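# Move the folded letter into the rack slot between red boards

## Task

Take the folded letter out of the slot it currently stands in and put it into the rack slot that lies between the two red boards. It must end up upright, resting on the bottom of that slot, and must not be crushed. The rack must stay where it is, and the mug and the pen pot must remain standing.

## Robot and tools

Robot: two arms, left_arm (carrying a left hand) and right_arm (carrying a right hand, the mirror of the left). Each hand has index, middle and ring fingers plus a thumb, 16 motors per hand. Base positions in the scene frame: left_arm at (+0.051, +0.364, 0) m, right_arm at (+0.032, -0.254, 0) m, each turned only slightly about z. A camera stand sits behind the arms.

Scene frame: origin at table-top height, halfway between the nominal bases; +z up, +x away from the robot over the table, +y toward left_arm. Image left/right does not match arm names. Hand positions, orientations, targets and wrist-camera poses are reported in each arm's own base frame; fixed cameras and the table use the scene frame.

Hand point axes (right hand): +z runs along straight fingers toward the tips, +y points out of the palm face, +x crosses the palm away from the thumb. On the left hand +x points toward the thumb instead. A rigid mast near the wrist on the palm side can collide with objects.

Tool execute_actions(actions, cameras). actions is a list of actions; each action is a table of 1 to 15 rows, one row per 1/30 s control step; if fewer than 15 rows are given, the final row is held for the remaining steps. Every row is a single flat list of exactly 48 numbers, each in [-1, 1], covering both arms even when one is idle, in this order: left dx, dy, dz, rx, ry, rz; left hand's 16 motor goals; left current_limit, speed; right dx, dy, dz, rx, ry, rz; right hand's 16 motor goals; right current_limit, speed.

dx..rz are offsets, not poses: each row gives the hand point's goal relative to that arm's Hand target as it stood when the action began (not relative to the previous row), along that arm's own base axes. Scale: 1.0 equals 0.6 m for dx, dy, dz and 180 degrees for the rotation vector rx, ry, rz, which turns about the target's position. Since each new action starts from the current Hand target, sending the same offset again moves further. All zeros re-requests the current target, which often helps a hand that stopped short; if it still rests short, add the missing distance. Orientation requests more than 40 degrees from the measured one are clipped. Very small moves may not start. To release a push against something, command the target back beyond the hand point. The right elbow sags under load, so aim a bit higher.

Hand motor order (used in rows and in all hand result lists): index_mcp, index_abd, index_pip, index_dip, middle_mcp, middle_abd, middle_pip, middle_dip, ring_mcp, ring_abd, ring_pip, ring_dip, thumb_cmc, thumb_axl, thumb_mcp, thumb_ipl. Each is an absolute goal angle mapped linearly between its stops. Going toward -1 curls a finger at the knuckle (_mcp, straight at +0.75), bends the middle joint (_pip, straight +0.58) and the tip joint (_dip, straight +0.70); _abd (straight +0.00) swings the finger sideways. thumb_cmc toward -1 brings the thumb from beside the palm to in front of it (flat at +0.71); thumb_axl (straight +0.68) rotates the thumb about its own line; thumb_mcp (+0.23) and thumb_ipl (+0.17) bend it. A 0 is a real goal, so to keep a hand unchanged, resend its hand_goal, current_limit and speed. current_limit maps -1..+1 to 0..550 mA (floor 11 mA); speed sets the goal's slew rate as (speed + 1)/2 of 8.5 rad/s. Initial values: current_limit +0.4, speed -0.6; they persist until changed.

cameras: list of names to return, ["all"] for every camera, [] for none; omitted or null means all when actions is empty, otherwise none. An unknown name invalidates the call. Cameras: cam_head_left, cam_head_right, cam_high, cam_low (896x504), cam_left_wrist, cam_right_wrist (672x504, fisheye). An empty actions list just returns state and images.

Tool zoom_image(camera, region): region is [x0, y0, x1, y1] pixels from the image's top-left, no larger than 504 by 504, on a camera present in the latest images.

Tool finished_scene(scene): integer number of the current scene; ends it irreversibly. The goal must already hold without help from the robot.

Results: per arm end_effector_position (m) and end_effector_quat_wxyz in its base frame; Hand target (the commanded pose after clipping, the base for the next offsets); joint positions, velocities ("within noise" when still) and torques (include gravity, noisy, offset; numbers 3 and 4 wrap at ±28 N m). Hand lists: hand_goal, hand_measured, hand_current_ma (positive pushes toward -1), hand_state (moving, goal, blocked, overload), plus hand_current_limit and hand_speed. Some intermediate end_effector_position readings also appear. Reported poses can be off by a few cm, and friction can leave the hand a few cm from its target without any contact.

Grip: a finger only presses when its goal lies past the object's surface, harder the further past, capped by the current limit. Keeping a motor at 495 mA or above for 5 s shuts it down for 10 s, dropping whatever it held. MOTOR HOT appears near 85 °C; at 100 °C the arm goes limp for 30 to 60 s or more, so avoid long holding, stretching, or pushing toward unreachable poses.

Avoid: crushing the letter, dropping it or releasing it while moving, shoving the rack, tipping the mug or pen pot, knocking anything out of the work area, hard hits on fixed or heavy objects, contact or squeezing between the two hands, and arm stops. Loose objects may occasionally get a brief external nudge.

Each tool is called after "Emit:" by a JSON object that holds its "method" and its "body", one argument or row to a line.

## Session

Emit:
{"method": "execute_actions", "body": {
  "actions": []
}}

Scene clock: 0.00 s.
left_arm: end_effector_position=(+0.5046, -0.0949, +0.2220) hand_goal=(+0.754, +0.000, +0.576, +0.696, +0.754, +0.000, +0.576, +0.696, +0.754, +0.000, +0.576, +0.696, +0.714, +0.678, +0.226, +0.168) hand_measured=(+0.754, +0.000, +0.576, +0.696, +0.754, +0.000, +0.576, +0.696, +0.754, +0.000, +0.576, +0.696, +0.714, +0.678, +0.226, +0.168) hand_current_ma=(+0, +0, +0, +0, +0, +0, +0, +0, +0, +0, +0, +0, +0, +0, +0, +0) hand_state=(goal, goal, goal, goal, goal, goal, goal, goal, goal, goal, goal, goal, goal, goal, goal, goal) hand_current_limit=0.40 hand_speed=-0.60 end_effector_quat_wxyz=(+0.133, +0.926, +0.332, -0.118) | right_arm: end_effector_position=(+0.5722, -0.2312, +0.2931) hand_goal=(+0.754, +0.000, +0.576, +0.696, +0.754, +0.000, +0.576, +0.696, +0.754, +0.000, +0.576, +0.696, +0.714, +0.678, +0.226, +0.168) hand_measured=(+0.754, +0.000, +0.576, +0.696, +0.754, +0.000, +0.576, +0.696, +0.754, +0.000, +0.576, +0.696, +0.714, +0.678, +0.226, +0.168) hand_current_ma=(+0, +0, +0, +0, +0, +0, +0, +0, +0, +0, +0, +0, +0, +0, +0, +0) hand_state=(goal, goal, goal, goal, goal, goal, goal, goal, goal, goal, goal, goal, goal, goal, goal, goal) hand_current_limit=0.40 hand_speed=-0.60 end_effector_quat_wxyz=(+0.441, +0.862, +0.161, -0.190)
Joint positions: left_arm=[0.026 1.568 1.413 -1.562 0.328 0.933] | right_arm=[-0.065 1.962 1.787 -1.635 0.984 1.265]
Joint velocities: within noise
Joint torques (N m): no reading
Heat: left arm: hottest shoulder 29 °C; right arm: hottest elbow 27 °C.
Hand target: left_arm +0.5112, -0.0948, +0.2372; +0.139, +0.928, +0.330, -0.101 | right_arm +0.5760, -0.2315, +0.3018; +0.444, +0.864, +0.156, -0.180

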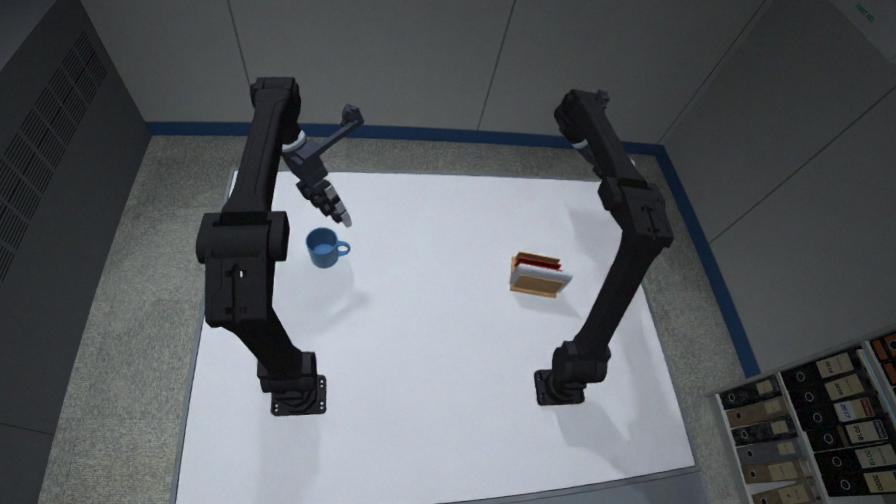

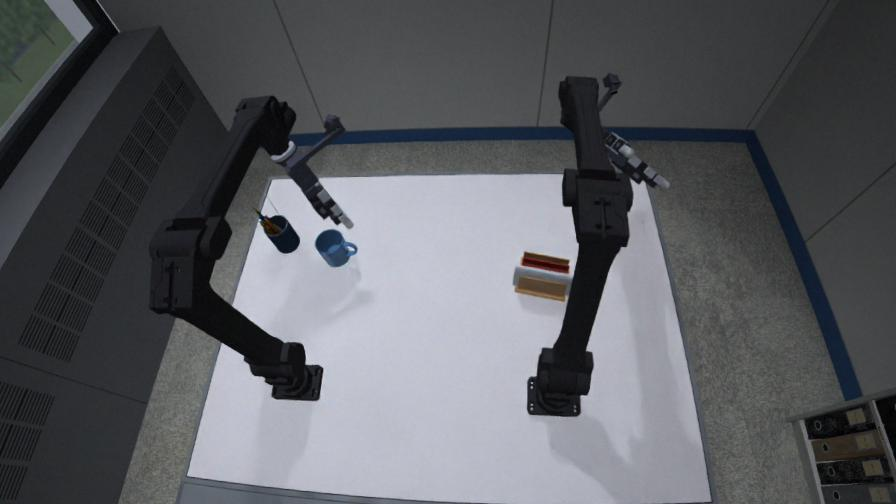

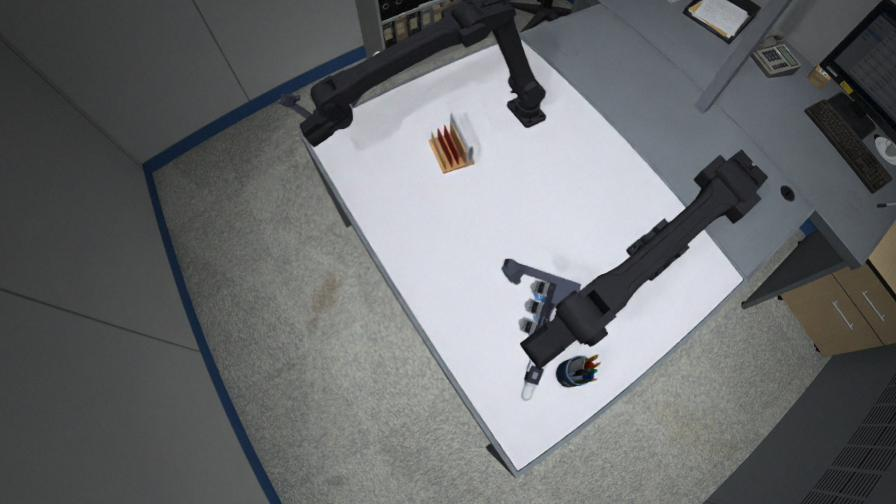

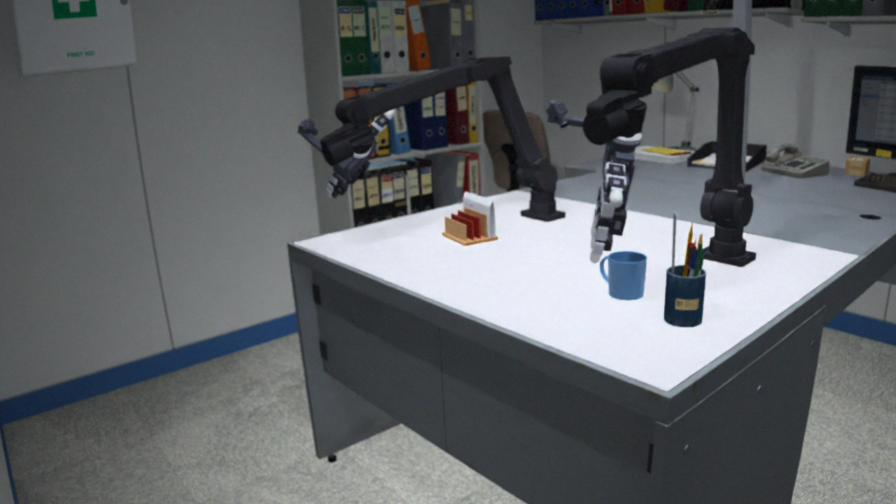

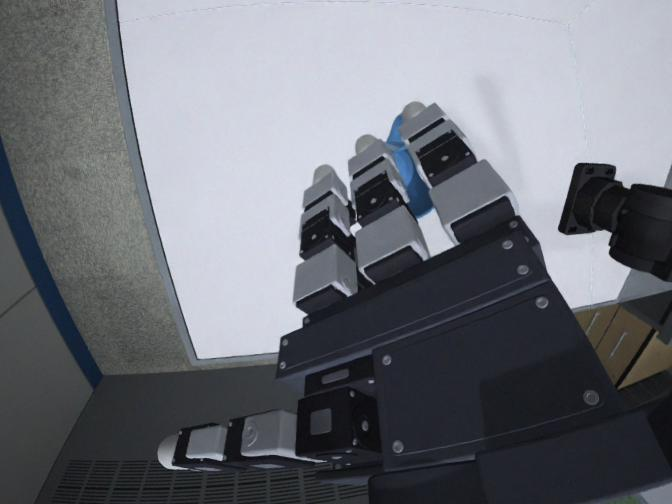

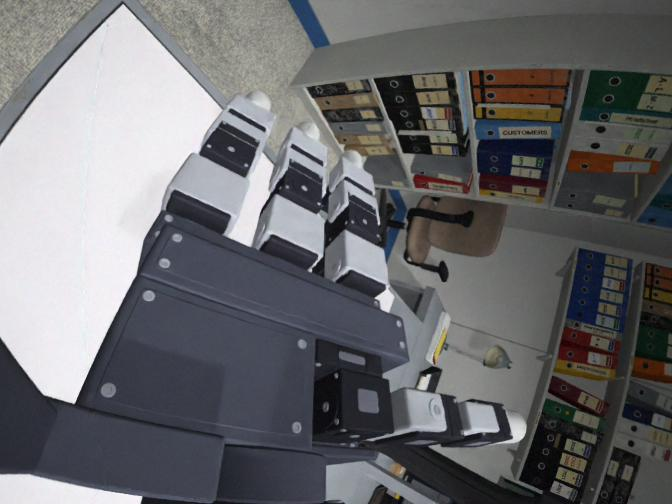

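Emit:
{"method": "zoom_image", "body": {
  "camera": "cam_head_left",
  "region": [480, 220, 600, 320]
}}

Emit:
{"method": "zoom_image", "body": {
  "camera": "cam_head_right",
  "region": [480, 220, 600, 320]
}}

Emit:
{"method": "zoom_image", "body": {
  "camera": "cam_high",
  "region": [400, 90, 500, 190]
}}

Emit:
{"method": "zoom_image", "body": {
  "camera": "cam_low",
  "region": [420, 170, 520, 260]
}}

Scaled by 4.200 from the camera's 896x504 image, which has a finer 1280x720 frame.

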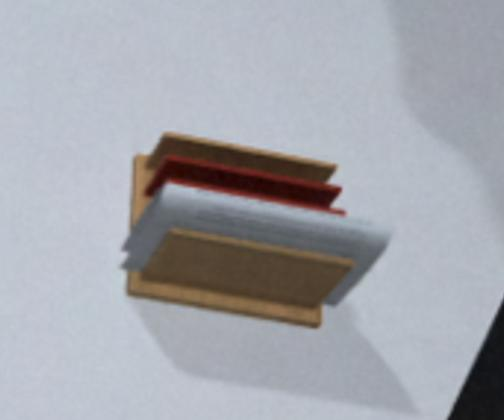

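Scaled by 4.200 from the camera's 896x504 image, which has a finer 1280x720 frame.

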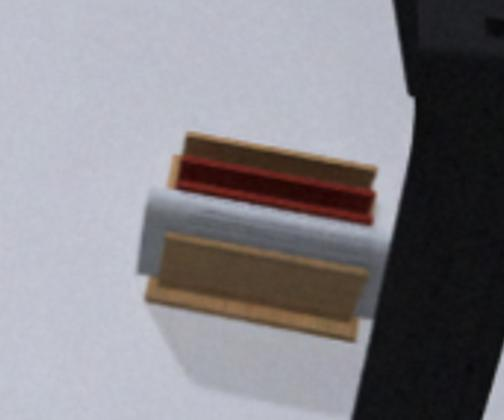

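Scaled by 5.040 from the camera's 896x504 image, which has a finer 1280x720 frame.

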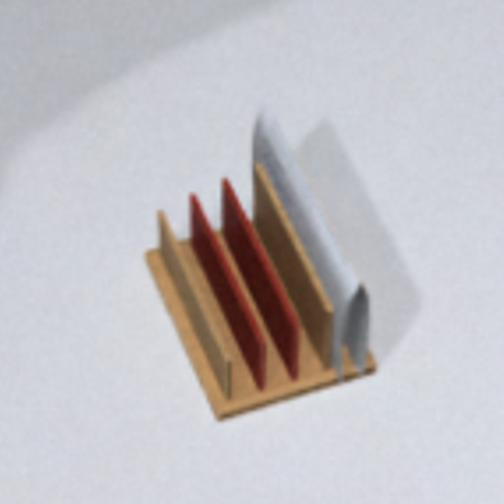

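Scaled by 5.040 from the camera's 896x504 image, which has a finer 1280x720 frame.

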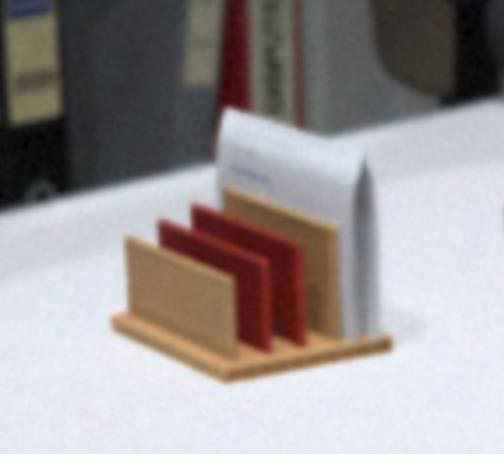

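Emit:
{"method": "execute_actions", "body": {
  "actions": [
    [[0,0,0,0,0,0,0.754,0,0.576,0.696,0.754,0,0.576,0.696,0.754,0,0.576,0.696,0.714,0.678,0.226,0.168,0.4,-0.6,-0.04,0.025,0.05,0.0478,-0.024,-0.025,0.754,0.2,0.576,0.696,0.754,-0.2,0.576,0.696,-0.411,0,-0.664,0.261,0.714,0.678,0.226,0.168,0.4,-0.6]],
    [[0,0,0,0,0,0,0.754,0,0.576,0.696,0.754,0,0.576,0.696,0.754,0,0.576,0.696,0.714,0.678,0.226,0.168,0.4,-0.6,-0.08,0.05,0.014,0.0478,-0.024,-0.025,0.754,0.2,0.576,0.696,0.754,-0.2,0.576,0.696,-0.411,0,-0.664,0.261,0.714,0.678,0.226,0.168,0.4,-0.6]],
    [[0,0,0,0,0,0,0.754,0,0.576,0.696,0.754,0,0.576,0.696,0.754,0,0.576,0.696,0.714,0.678,0.226,0.168,0.4,-0.6,-0.09,0.05,0,0.0478,-0.024,-0.025,0.754,0.2,0.576,0.696,0.754,-0.2,0.576,0.696,-0.411,0,-0.664,0.261,0.714,0.678,0.226,0.168,0.4,-0.6]],
    [[0,0,0,0,0,0,0.754,0,0.576,0.696,0.754,0,0.576,0.696,0.754,0,0.576,0.696,0.714,0.678,0.226,0.168,0.4,-0.6,-0.09,0.05,0,0.0478,-0.024,-0.025,0.754,0.2,0.576,0.696,0.754,-0.2,0.576,0.696,-0.411,0,-0.664,0.261,0.714,0.678,0.226,0.168,0.4,-0.6]]
  ],
  "cameras": ["cam_head_left","cam_right_wrist","cam_high"]
}}

Scene clock: 103.90 s.
left_arm: end_effector_position=(+0.5046, -0.0949, +0.2220) hand_goal=(+0.754, +0.000, +0.576, +0.696, +0.754, +0.000, +0.576, +0.696, +0.754, +0.000, +0.576, +0.696, +0.714, +0.678, +0.226, +0.168) hand_measured=(+0.754, +0.000, +0.576, +0.696, +0.754, +0.000, +0.576, +0.696, +0.754, +0.000, +0.576, +0.696, +0.714, +0.678, +0.224, +0.168) hand_current_ma=(+0, +0, +0, +0, +0, +0, +0, +0, +0, +0, +0, +0, +0, +0, -1, +0) hand_state=(goal, goal, goal, goal, goal, goal, goal, goal, goal, goal, goal, goal, goal, goal, goal, goal) hand_current_limit=0.40 hand_speed=-0.60 end_effector_quat_wxyz=(+0.133, +0.926, +0.332, -0.118) | right_arm: end_effector_position=(+0.3995, -0.1299, +0.3441) hand_goal=(+0.754, +0.200, +0.576, +0.696, +0.754, -0.200, +0.576, +0.696, -0.410, +0.000, -0.664, +0.262, +0.714, +0.678, +0.226, +0.168) hand_measured=(+0.756, +0.194, +0.576, +0.696, +0.756, -0.200, +0.576, +0.696, -0.400, +0.000, -0.662, +0.264, +0.718, +0.678, +0.224, +0.168) hand_current_ma=(+8, -19, +3, +0, +7, +3, +3, +0, +49, +0, +8, +10, +19, -3, -13, -2) hand_state=(goal, goal, goal, goal, goal, goal, goal, goal, goal, goal, goal, goal, goal, goal, goal, goal) hand_current_limit=0.40 hand_speed=-0.60 end_effector_quat_wxyz=(+0.170, +0.985, +0.011, +0.001)
Joint positions: left_arm=[0.026 1.568 1.413 -1.562 0.328 0.933] | right_arm=[0.022 1.439 1.539 -1.673 0.342 1.571]
Joint torques (N m): left_arm=[-0.03 -15.27 7.49 -0.55 0.44 0.09] | right_arm=[-1.9 -11.11 7.21 -0.55 0.44 0.03]
Heat: left arm: hottest elbow 31 °C; right arm: hottest elbow 34 °C.
Hand target: left_arm +0.5112, -0.0948, +0.2372; +0.139, +0.928, +0.330, -0.101 | right_arm +0.3960, -0.1265, +0.3403; +0.155, +0.986, +0.000, -0.063
Off the commanded pose: left_arm 0.017 m, 2 deg | right_arm 0.006 m, 8 deg.
joint sent to its limit (right arm) — joint 4 (wrist pitch), lower limit. The joint targets are off in orientation, not in position.
Step readings (end_effector_position of left_arm | right_arm):
0: (+0.5046, -0.0949, +0.2220) | (+0.5722, -0.2312, +0.2931)
1: (+0.5046, -0.0949, +0.2220) | (+0.5720, -0.2311, +0.2923)
2: (+0.5046, -0.0949, +0.2220) | (+0.5705, -0.2304, +0.2885)
4: (+0.5046, -0.0949, +0.2220) | (+0.5655, -0.2271, +0.2808)
8: (+0.5046, -0.0949, +0.2220) | (+0.5564, -0.2234, +0.2899)
15: (+0.5046, -0.0949, +0.2220) | (+0.5452, -0.2216, +0.3174)
16: (+0.5046, -0.0949, +0.2220) | (+0.5446, -0.2211, +0.3175)
17: (+0.5046, -0.0949, +0.2220) | (+0.5429, -0.2195, +0.3144)
19: (+0.5046, -0.0949, +0.2220) | (+0.5377, -0.2133, +0.3083)
23: (+0.5046, -0.0949, +0.2220) | (+0.5242, -0.1992, +0.3194)
30: (+0.5046, -0.0949, +0.2220) | (+0.5097, -0.1888, +0.3506)
31: (+0.5046, -0.0949, +0.2220) | (+0.5086, -0.1884, +0.3506)
32: (+0.5046, -0.0949, +0.2220) | (+0.5058, -0.1860, +0.3463)
34: (+0.5046, -0.0949, +0.2220) | (+0.4940, -0.1787, +0.3331)
38: (+0.5046, -0.0949, +0.2220) | (+0.4721, -0.1680, +0.3260)
45: (+0.5046, -0.0949, +0.2220) | (+0.4568, -0.1613, +0.3442)
46: (+0.5046, -0.0949, +0.2220) | (+0.4557, -0.1604, +0.3445)
47: (+0.5046, -0.0949, +0.2220) | (+0.4532, -0.1570, +0.3411)
49: (+0.5046, -0.0949, +0.2220) | (+0.4413, -0.1482, +0.3311)
53: (+0.5046, -0.0949, +0.2220) | (+0.4181, -0.1365, +0.3294)
60: (+0.5046, -0.0949, +0.2220) | (+0.4022, -0.1308, +0.3471)
camera_calibration:
cam_right_wrist: T_world_to_cam=[[-0.796598, -0.565665, 0.213201, 0.206428], [-0.405905, 0.761868, 0.504775, 0.0363777], [-0.447965, 0.315564, -0.836509, 0.63002], [0, 0, 0, 1]] pos_world=[0.461433, -0.109758, 0.464644]
Images, in order (width x height): cam_head_left 896x504, cam_high 896x504, cam_right_wrist 672x504.

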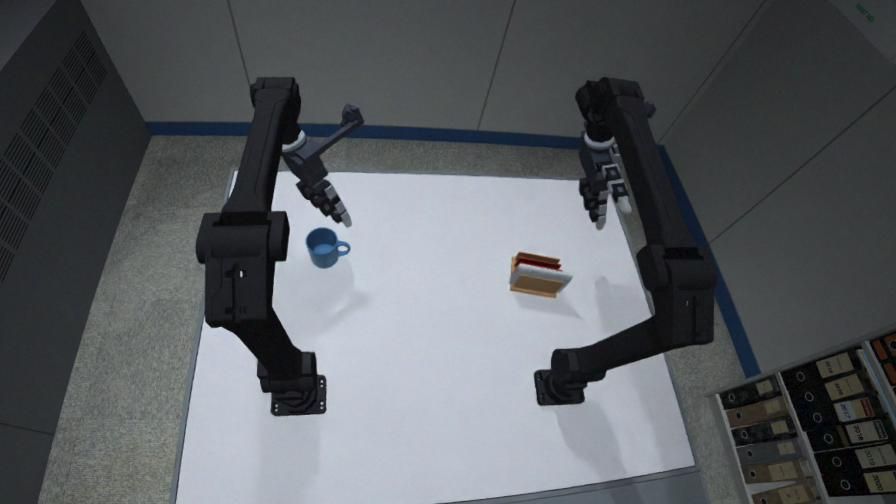

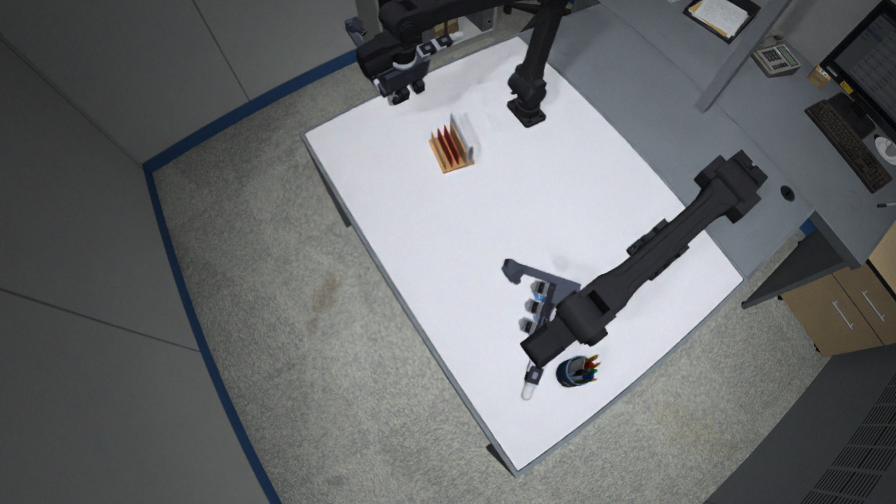

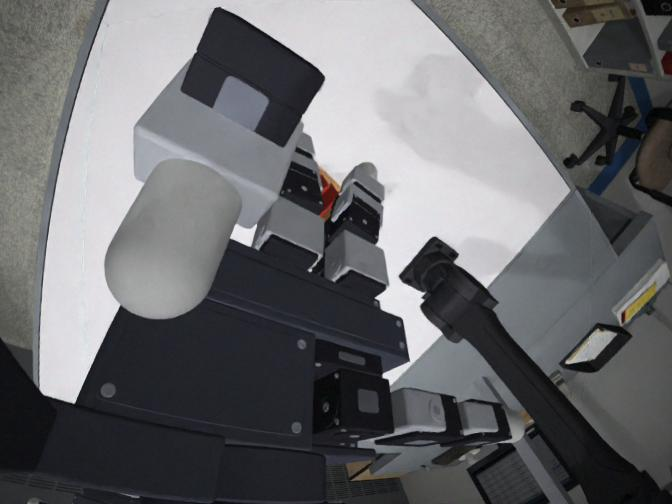

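Emit:
{"method": "execute_actions", "body": {
  "actions": [
    [[0,0,0,0,0,0,0.754,0,0.576,0.696,0.754,0,0.576,0.696,0.754,0,0.576,0.696,0.714,0.678,0.226,0.168,0.4,-0.6,-0.0728,0.0442,-0.0333,0.0478,-0.024,-0.025,0.754,0.2,0.576,0.696,0.754,-0.2,0.576,0.696,-0.411,0,-0.664,0.261,0.714,0.678,0.226,0.168,0.4,-0.6]],
    [[0,0,0,0,0,0,0.754,0,0.576,0.696,0.754,0,0.576,0.696,0.754,0,0.576,0.696,0.714,0.678,0.226,0.168,0.4,-0.6,-0.0728,0.0442,-0.0333,0.0478,-0.024,-0.025,0.754,0.2,0.576,0.696,0.754,-0.2,0.576,0.696,-0.411,0,-0.664,0.261,0.714,0.678,0.226,0.168,0.4,-0.6]],
    [[0,0,0,0,0,0,0.754,0,0.576,0.696,0.754,0,0.576,0.696,0.754,0,0.576,0.696,0.714,0.678,0.226,0.168,0.4,-0.6,-0.0728,0.0442,-0.0333,0,0,0,0.754,0.2,0.576,0.696,0.754,-0.2,0.576,0.696,-0.411,0,-0.664,0.261,0.714,0.678,0.226,0.168,0.4,-0.6]]
  ],
  "cameras": ["cam_head_left","cam_head_right","cam_right_wrist","cam_high","cam_low"]
}}

Scene clock: 121.40 s.
left_arm: end_effector_position=(+0.5046, -0.0949, +0.2220) hand_goal=(+0.754, +0.000, +0.576, +0.696, +0.754, +0.000, +0.576, +0.696, +0.754, +0.000, +0.576, +0.696, +0.714, +0.678, +0.226, +0.168) hand_measured=(+0.754, +0.000, +0.576, +0.696, +0.754, +0.000, +0.576, +0.696, +0.754, +0.000, +0.576, +0.696, +0.714, +0.678, +0.224, +0.168) hand_current_ma=(+0, +0, +0, +0, +0, +0, +0, +0, +0, +0, +0, +0, +0, +0, -1, +0) hand_state=(goal, goal, goal, goal, goal, goal, goal, goal, goal, goal, goal, goal, goal, goal, goal, goal) hand_current_limit=0.40 hand_speed=-0.60 end_effector_quat_wxyz=(+0.133, +0.926, +0.332, -0.118) | right_arm: end_effector_position=(+0.2679, -0.0485, +0.2840) hand_goal=(+0.754, +0.200, +0.576, +0.696, +0.754, -0.200, +0.576, +0.696, -0.410, +0.000, -0.664, +0.262, +0.714, +0.678, +0.226, +0.168) hand_measured=(+0.752, +0.196, +0.576, +0.696, +0.754, -0.200, +0.576, +0.696, -0.400, +0.000, -0.662, +0.264, +0.716, +0.678, +0.224, +0.168) hand_current_ma=(-6, -14, +3, +0, -4, +2, +3, +0, +49, +0, +8, +10, +11, -3, -16, -2) hand_state=(goal, goal, goal, goal, goal, goal, goal, goal, goal, goal, goal, goal, goal, goal, goal, goal) hand_current_limit=0.40 hand_speed=-0.60 end_effector_quat_wxyz=(+0.000, +0.997, -0.078, +0.000)
Joint positions: left_arm=[0.026 1.568 1.413 -1.562 0.328 0.933] | right_arm=[0.106 1.137 1.213 -1.647 -0.001 1.833]
Joint torques (N m): left_arm=[-0.15 -15.33 7.32 -0.51 0.46 0.06] | right_arm=[-1.9 -6.83 7.04 -0.01 0.21 0.02]
Heat: left arm: hottest elbow 32 °C; right arm: hottest elbow 32 °C.
Hand target: left_arm +0.5112, -0.0948, +0.2372; +0.139, +0.928, +0.330, -0.101 | right_arm +0.2650, -0.0469, +0.2802; +0.001, +0.997, -0.079, +0.000
Off the commanded pose: left_arm 0.017 m, 2 deg | right_arm 0.005 m, 0 deg.
Step readings (end_effector_position of left_arm | right_arm):
0: (+0.5046, -0.0949, +0.2220) | (+0.3994, -0.1299, +0.3441)
1: (+0.5046, -0.0949, +0.2220) | (+0.3991, -0.1292, +0.3431)
2: (+0.5046, -0.0949, +0.2220) | (+0.3977, -0.1256, +0.3391)
4: (+0.5046, -0.0949, +0.2220) | (+0.3892, -0.1160, +0.3273)
8: (+0.5046, -0.0949, +0.2220) | (+0.3706, -0.1062, +0.3169)
15: (+0.5046, -0.0949, +0.2220) | (+0.3598, -0.1032, +0.3230)
16: (+0.5046, -0.0949, +0.2220) | (+0.3590, -0.1021, +0.3224)
17: (+0.5046, -0.0949, +0.2220) | (+0.3568, -0.0979, +0.3190)
19: (+0.5046, -0.0949, +0.2220) | (+0.3468, -0.0870, +0.3083)
23: (+0.5046, -0.0949, +0.2220) | (+0.3253, -0.0771, +0.2991)
30: (+0.5046, -0.0949, +0.2220) | (+0.3141, -0.0742, +0.3050)
31: (+0.5046, -0.0949, +0.2220) | (+0.3135, -0.0741, +0.3046)
32: (+0.5046, -0.0949, +0.2220) | (+0.3115, -0.0730, +0.3026)
34: (+0.5046, -0.0949, +0.2220) | (+0.3014, -0.0694, +0.2933)
38: (+0.5046, -0.0949, +0.2220) | (+0.2774, -0.0574, +0.2801)
45: (+0.5046, -0.0949, +0.2220) | (+0.2688, -0.0494, +0.2840)
camera_calibration:
cam_right_wrist: T_world_to_cam=[[-0.89049, -0.454731, 0.0157434, 0.247103], [-0.298641, 0.610226, 0.733783, -0.14989], [-0.343281, 0.648724, -0.679202, 0.438611], [0, 0, 0, 1]] pos_world=[0.325846, -0.0807048, 0.404002]
Images, in order (width x height): cam_head_left 896x504, cam_head_right 896x504, cam_high 896x504, cam_low 896x504, cam_right_wrist 672x504.

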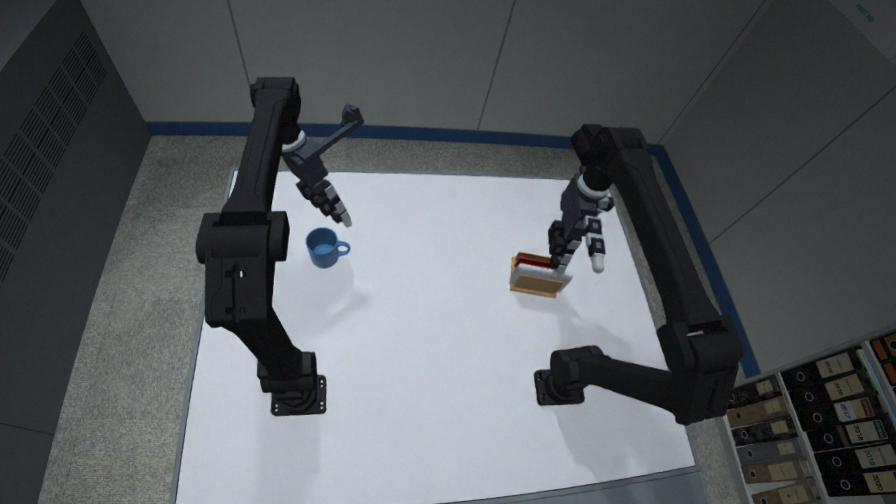

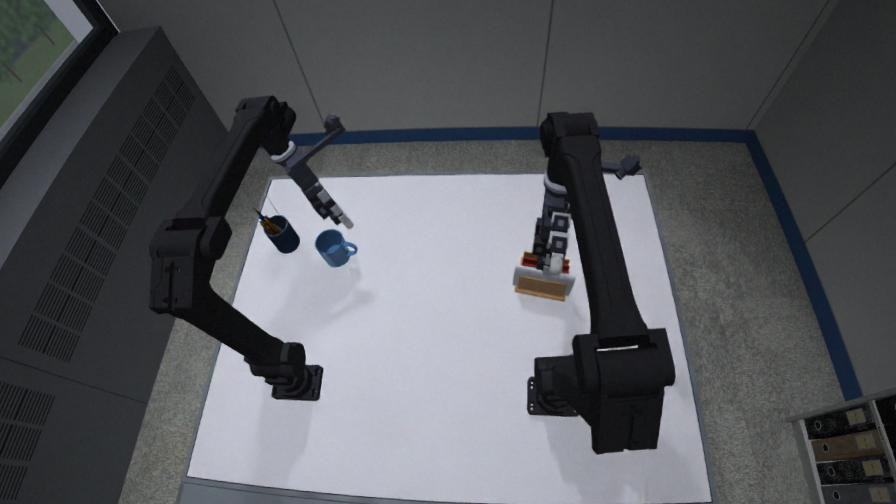

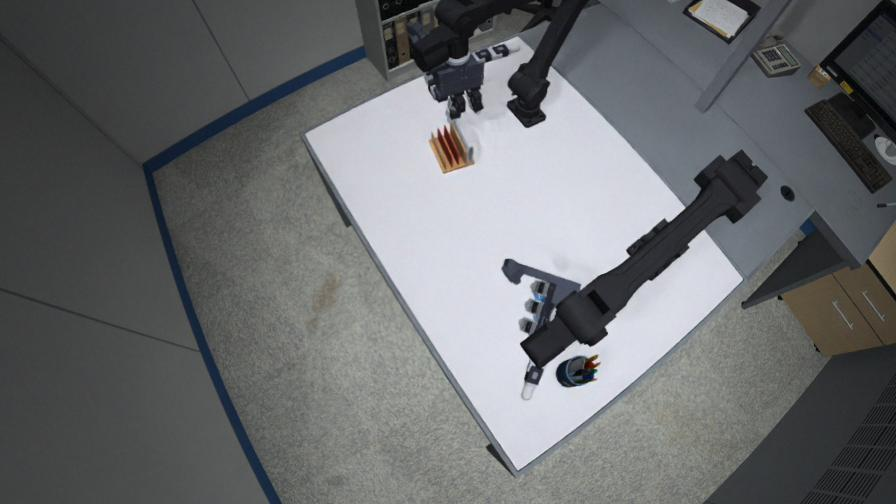

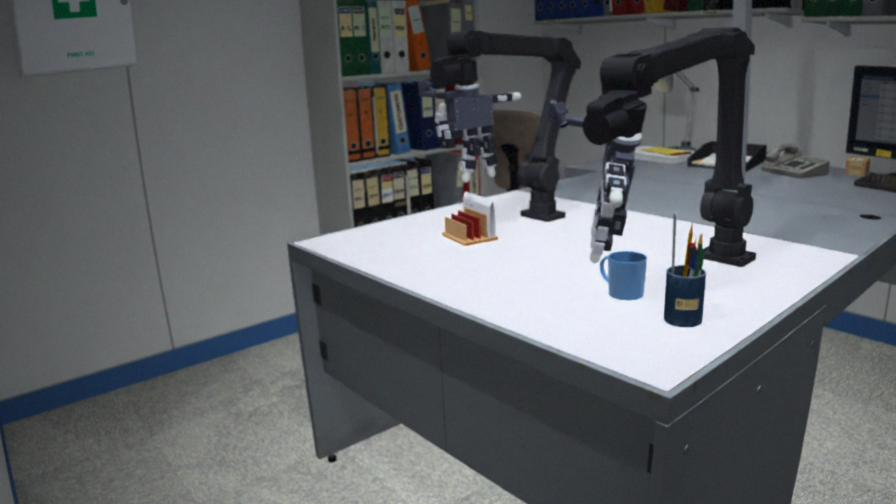

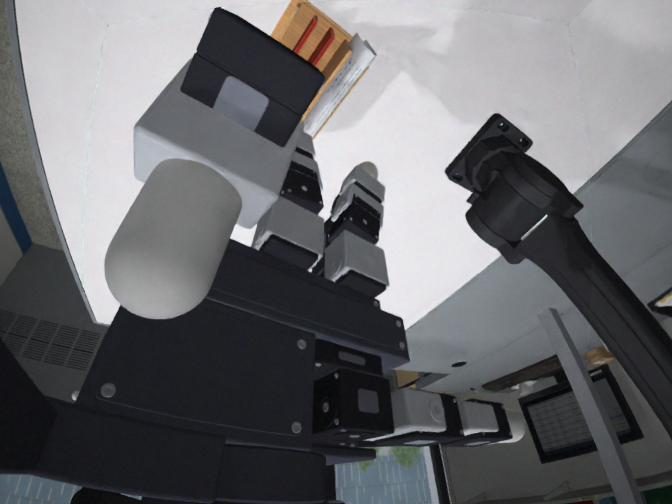

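Emit:
{"method": "execute_actions", "body": {
  "actions": [
    [[0,0,0,0,0,0,0.754,0,0.576,0.696,0.754,0,0.576,0.696,0.754,0,0.576,0.696,0.714,0.678,0.226,0.168,0.4,-0.6,0,0,0,0,0,0,0.754,0.2,0.576,0.696,0.754,-0.2,0.576,0.696,0.95,0,0.95,0.95,0.714,0.678,0.226,0.168,0.4,-0.4]]
  ],
  "cameras": ["cam_high","cam_right_wrist"]
}}

Emit:
{"method": "zoom_image", "body": {
  "camera": "cam_right_wrist",
  "region": [220, 0, 460, 220]
}}

Emit:
{"method": "zoom_image", "body": {
  "camera": "cam_high",
  "region": [400, 60, 520, 180]
}}

Scene clock: 137.47 s.
left_arm: end_effector_position=(+0.5046, -0.0949, +0.2220) hand_goal=(+0.754, +0.000, +0.576, +0.696, +0.754, +0.000, +0.576, +0.696, +0.754, +0.000, +0.576, +0.696, +0.714, +0.678, +0.226, +0.168) hand_measured=(+0.754, +0.000, +0.576, +0.696, +0.754, +0.000, +0.576, +0.696, +0.754, +0.000, +0.576, +0.696, +0.714, +0.678, +0.224, +0.168) hand_current_ma=(+0, +0, +0, +0, +0, +0, +0, +0, +0, +0, +0, +0, +0, +0, -1, +0) hand_state=(goal, goal, goal, goal, goal, goal, goal, goal, goal, goal, goal, goal, goal, goal, goal, goal) hand_current_limit=0.40 hand_speed=-0.60 end_effector_quat_wxyz=(+0.133, +0.926, +0.332, -0.118) | right_arm: end_effector_position=(+0.2680, -0.0485, +0.2840) hand_goal=(+0.754, +0.200, +0.576, +0.696, +0.754, -0.200, +0.576, +0.696, +0.950, +0.000, +0.950, +0.950, +0.714, +0.678, +0.226, +0.168) hand_measured=(+0.752, +0.196, +0.576, +0.696, +0.756, -0.196, +0.578, +0.696, +0.942, -0.004, +0.944, +0.948, +0.716, +0.678, +0.224, +0.168) hand_current_ma=(-6, -14, +3, +0, +5, +18, +8, +1, -38, -15, -27, -11, +11, -3, -16, -2) hand_state=(goal, goal, goal, goal, goal, goal, goal, goal, goal, goal, goal, goal, goal, goal, goal, goal) hand_current_limit=0.40 hand_speed=-0.40 end_effector_quat_wxyz=(+0.000, +0.997, -0.079, +0.000)
Joint positions: left_arm=[0.026 1.568 1.413 -1.562 0.328 0.933] | right_arm=[0.106 1.137 1.213 -1.646 0 1.834]
Joint torques (N m): left_arm=[-0.09 -14.86 7.47 -0.53 0.48 0.1] | right_arm=[-1.85 -6.77 7.05 -0.02 0.12 -0.02]
Heat: left arm: hottest elbow 32 °C; right arm: hottest elbow 31 °C.
Hand target: left_arm +0.5112, -0.0948, +0.2372; +0.139, +0.928, +0.330, -0.101 | right_arm +0.2650, -0.0469, +0.2802; +0.001, +0.997, -0.079, +0.000
Off the commanded pose: left_arm 0.017 m, 2 deg | right_arm 0.005 m, 0 deg.
Step readings (end_effector_position of left_arm | right_arm):
0: (+0.5046, -0.0949, +0.2220) | (+0.2678, -0.0485, +0.2840)
1: (+0.5046, -0.0949, +0.2220) | (+0.2678, -0.0485, +0.2840)
2: (+0.5046, -0.0949, +0.2220) | (+0.2678, -0.0485, +0.2840)
4: (+0.5046, -0.0949, +0.2220) | (+0.2678, -0.0485, +0.2841)
8: (+0.5046, -0.0949, +0.2220) | (+0.2678, -0.0485, +0.2841)
15: (+0.5046, -0.0949, +0.2220) | (+0.2678, -0.0485, +0.2841)
camera_calibration:
cam_right_wrist: T_world_to_cam=[[-0.891188, -0.453392, 0.0148056, 0.24782], [-0.298585, 0.610845, 0.733291, -0.14966], [-0.341512, 0.64908, -0.679754, 0.438284], [0, 0, 0, 1]] pos_world=[0.325847, -0.0807026, 0.404]
Images, in order (width x height): cam_high 896x504, cam_right_wrist 672x504.

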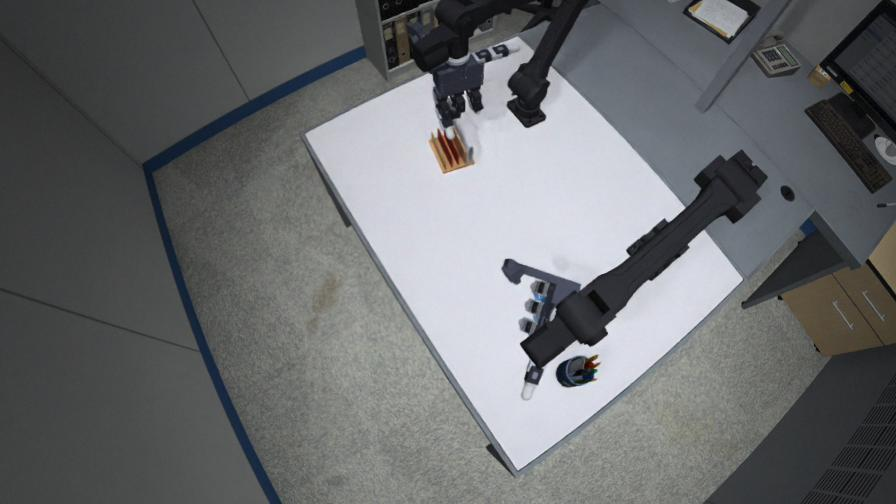

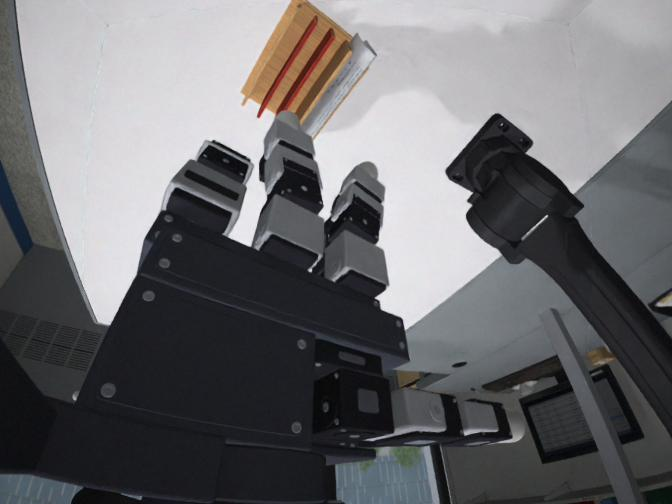

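Scaled by 2.100 from the camera's 672x504 image, which has a finer 960x720 frame.

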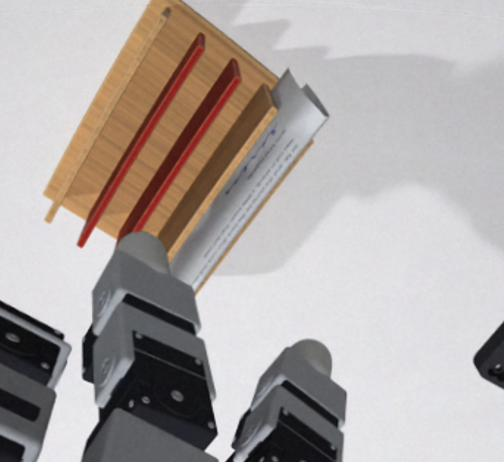

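Scaled by 4.200 from the camera's 896x504 image, which has a finer 1280x720 frame.

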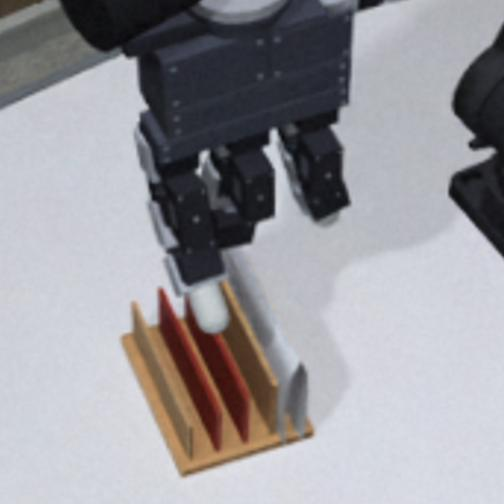

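Emit:
{"method": "execute_actions", "body": {
  "actions": [
    [[0,0,0,0,0,0,0.754,0,0.576,0.696,0.754,0,0.576,0.696,0.754,0,0.576,0.696,0.714,0.678,0.226,0.168,0.4,-0.6,0.0075,0.0,-0.0333,0,0,0,0.754,0.2,0.576,0.696,0.754,-0.2,0.576,0.696,0.95,0,0.95,0.95,0.714,0.678,0.226,0.168,0.4,-0.6]],
    [[0,0,0,0,0,0,0.754,0,0.576,0.696,0.754,0,0.576,0.696,0.754,0,0.576,0.696,0.714,0.678,0.226,0.168,0.4,-0.6,0,0.0,-0.0333,0,0,0,0.754,0.1,0.576,0.696,0.754,-0.1,0.576,0.696,0.95,0,0.95,0.95,0.714,0.678,0.226,0.168,0.4,-0.6]]
  ],
  "cameras": ["cam_high","cam_low","cam_right_wrist"]
}}

Emit:
{"method": "zoom_image", "body": {
  "camera": "cam_right_wrist",
  "region": [220, 0, 460, 220]
}}

Emit:
{"method": "zoom_image", "body": {
  "camera": "cam_low",
  "region": [420, 140, 540, 260]
}}

Scene clock: 155.47 s.
left_arm: end_effector_position=(+0.5046, -0.0949, +0.2220) hand_goal=(+0.754, +0.000, +0.576, +0.696, +0.754, +0.000, +0.576, +0.696, +0.754, +0.000, +0.576, +0.696, +0.714, +0.678, +0.226, +0.168) hand_measured=(+0.754, +0.000, +0.576, +0.696, +0.754, +0.000, +0.576, +0.696, +0.754, +0.000, +0.576, +0.696, +0.714, +0.678, +0.224, +0.168) hand_current_ma=(+0, +0, +0, +0, +0, +0, +0, +0, +0, +0, +0, +0, +0, +0, -1, +0) hand_state=(goal, goal, goal, goal, goal, goal, goal, goal, goal, goal, goal, goal, goal, goal, goal, goal) hand_current_limit=0.40 hand_speed=-0.60 end_effector_quat_wxyz=(+0.133, +0.926, +0.332, -0.118) | right_arm: end_effector_position=(+0.2705, -0.0482, +0.2456) hand_goal=(+0.754, +0.100, +0.576, +0.696, +0.754, -0.100, +0.576, +0.696, +0.950, +0.000, +0.950, +0.950, +0.714, +0.678, +0.226, +0.168) hand_measured=(+0.752, +0.102, +0.576, +0.696, +0.756, -0.102, +0.578, +0.696, +0.942, -0.004, +0.944, +0.948, +0.716, +0.678, +0.224, +0.168) hand_current_ma=(-6, +9, +3, +0, +5, -10, +8, +1, -38, -13, -26, -11, +11, -3, -16, -2) hand_state=(goal, goal, goal, goal, goal, goal, goal, goal, goal, goal, goal, goal, goal, goal, goal, goal) hand_current_limit=0.40 hand_speed=-0.60 end_effector_quat_wxyz=(-0.001, +0.997, -0.079, +0.004)
Joint positions: left_arm=[0.026 1.568 1.413 -1.562 0.328 0.933] | right_arm=[0.106 1.136 1.113 -1.539 0 1.834]
Joint torques (N m): left_arm=[0.21 -15.09 7.43 -0.42 0.4 0.1] | right_arm=[-2.02 -5.95 7.3 -0.08 0.12 -0.03]
Heat: left arm: hottest elbow 32 °C; right arm: hottest elbow 31 °C.
Hand target: left_arm +0.5112, -0.0948, +0.2372; +0.139, +0.928, +0.330, -0.101 | right_arm +0.2695, -0.0469, +0.2403; +0.001, +0.997, -0.079, +0.000
Off the commanded pose: left_arm 0.017 m, 2 deg | right_arm 0.006 m, 0 deg.
Step readings (end_effector_position of left_arm | right_arm):
0: (+0.5046, -0.0949, +0.2220) | (+0.2680, -0.0485, +0.2840)
1: (+0.5046, -0.0949, +0.2220) | (+0.2680, -0.0485, +0.2839)
2: (+0.5046, -0.0949, +0.2220) | (+0.2686, -0.0484, +0.2826)
4: (+0.5046, -0.0949, +0.2220) | (+0.2698, -0.0483, +0.2777)
8: (+0.5046, -0.0949, +0.2220) | (+0.2688, -0.0484, +0.2675)
15: (+0.5046, -0.0949, +0.2220) | (+0.2703, -0.0482, +0.2656)
16: (+0.5046, -0.0949, +0.2220) | (+0.2704, -0.0482, +0.2655)
17: (+0.5046, -0.0949, +0.2220) | (+0.2710, -0.0482, +0.2642)
19: (+0.5046, -0.0949, +0.2220) | (+0.2720, -0.0481, +0.2592)
23: (+0.5046, -0.0949, +0.2220) | (+0.2693, -0.0483, +0.2479)
30: (+0.5046, -0.0949, +0.2220) | (+0.2703, -0.0482, +0.2457)
camera_calibration:
cam_right_wrist: T_world_to_cam=[[-0.89128, -0.453383, 0.00801909, 0.252371], [-0.303877, 0.610314, 0.731557, -0.119045], [-0.336569, 0.649585, -0.681733, 0.412075], [0, 0, 0, 1]] pos_world=[0.32745, -0.0806023, 0.365989]
Images, in order (width x height): cam_high 896x504, cam_low 896x504, cam_right_wrist 672x504.

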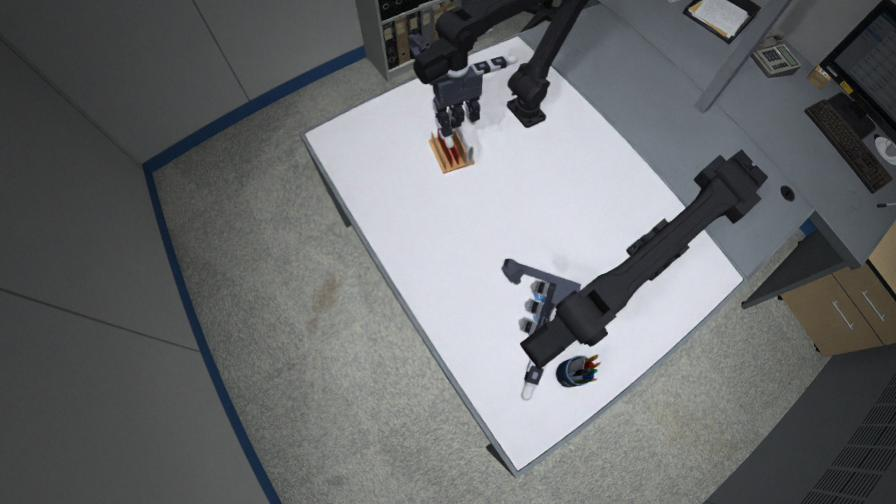

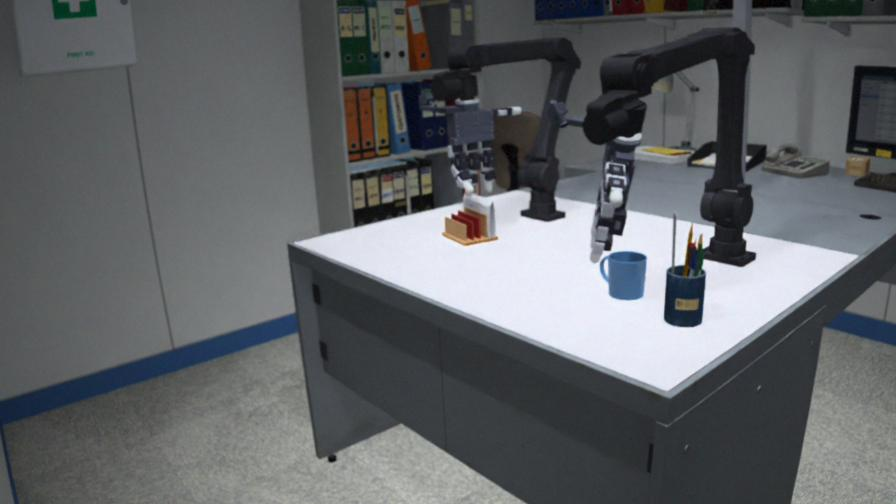

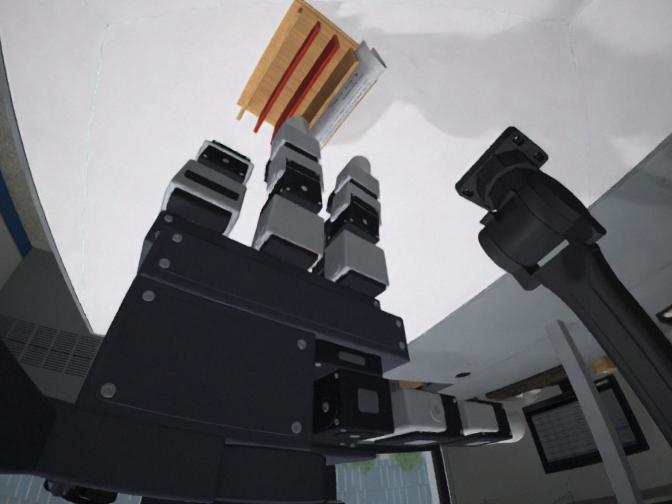

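Scaled by 2.100 from the camera's 672x504 image, which has a finer 960x720 frame.

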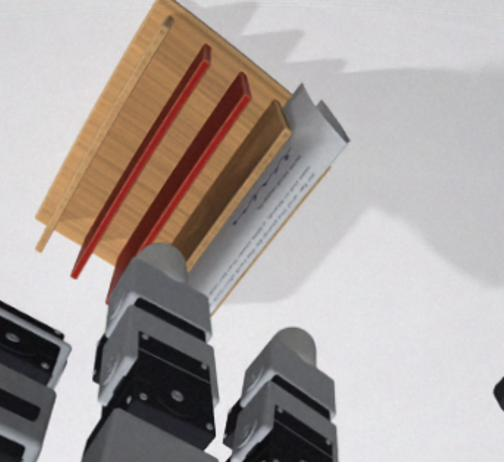

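Scaled by 4.200 from the camera's 896x504 image, which has a finer 1280x720 frame.

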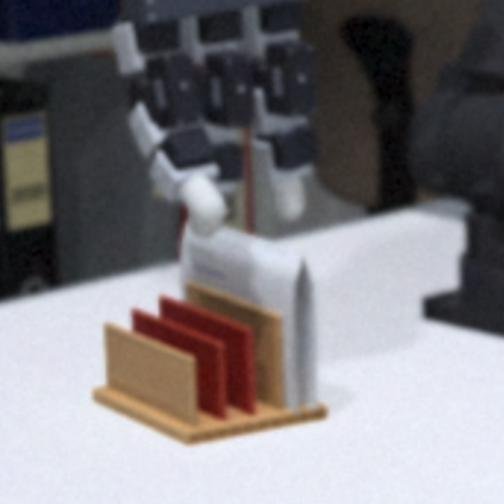

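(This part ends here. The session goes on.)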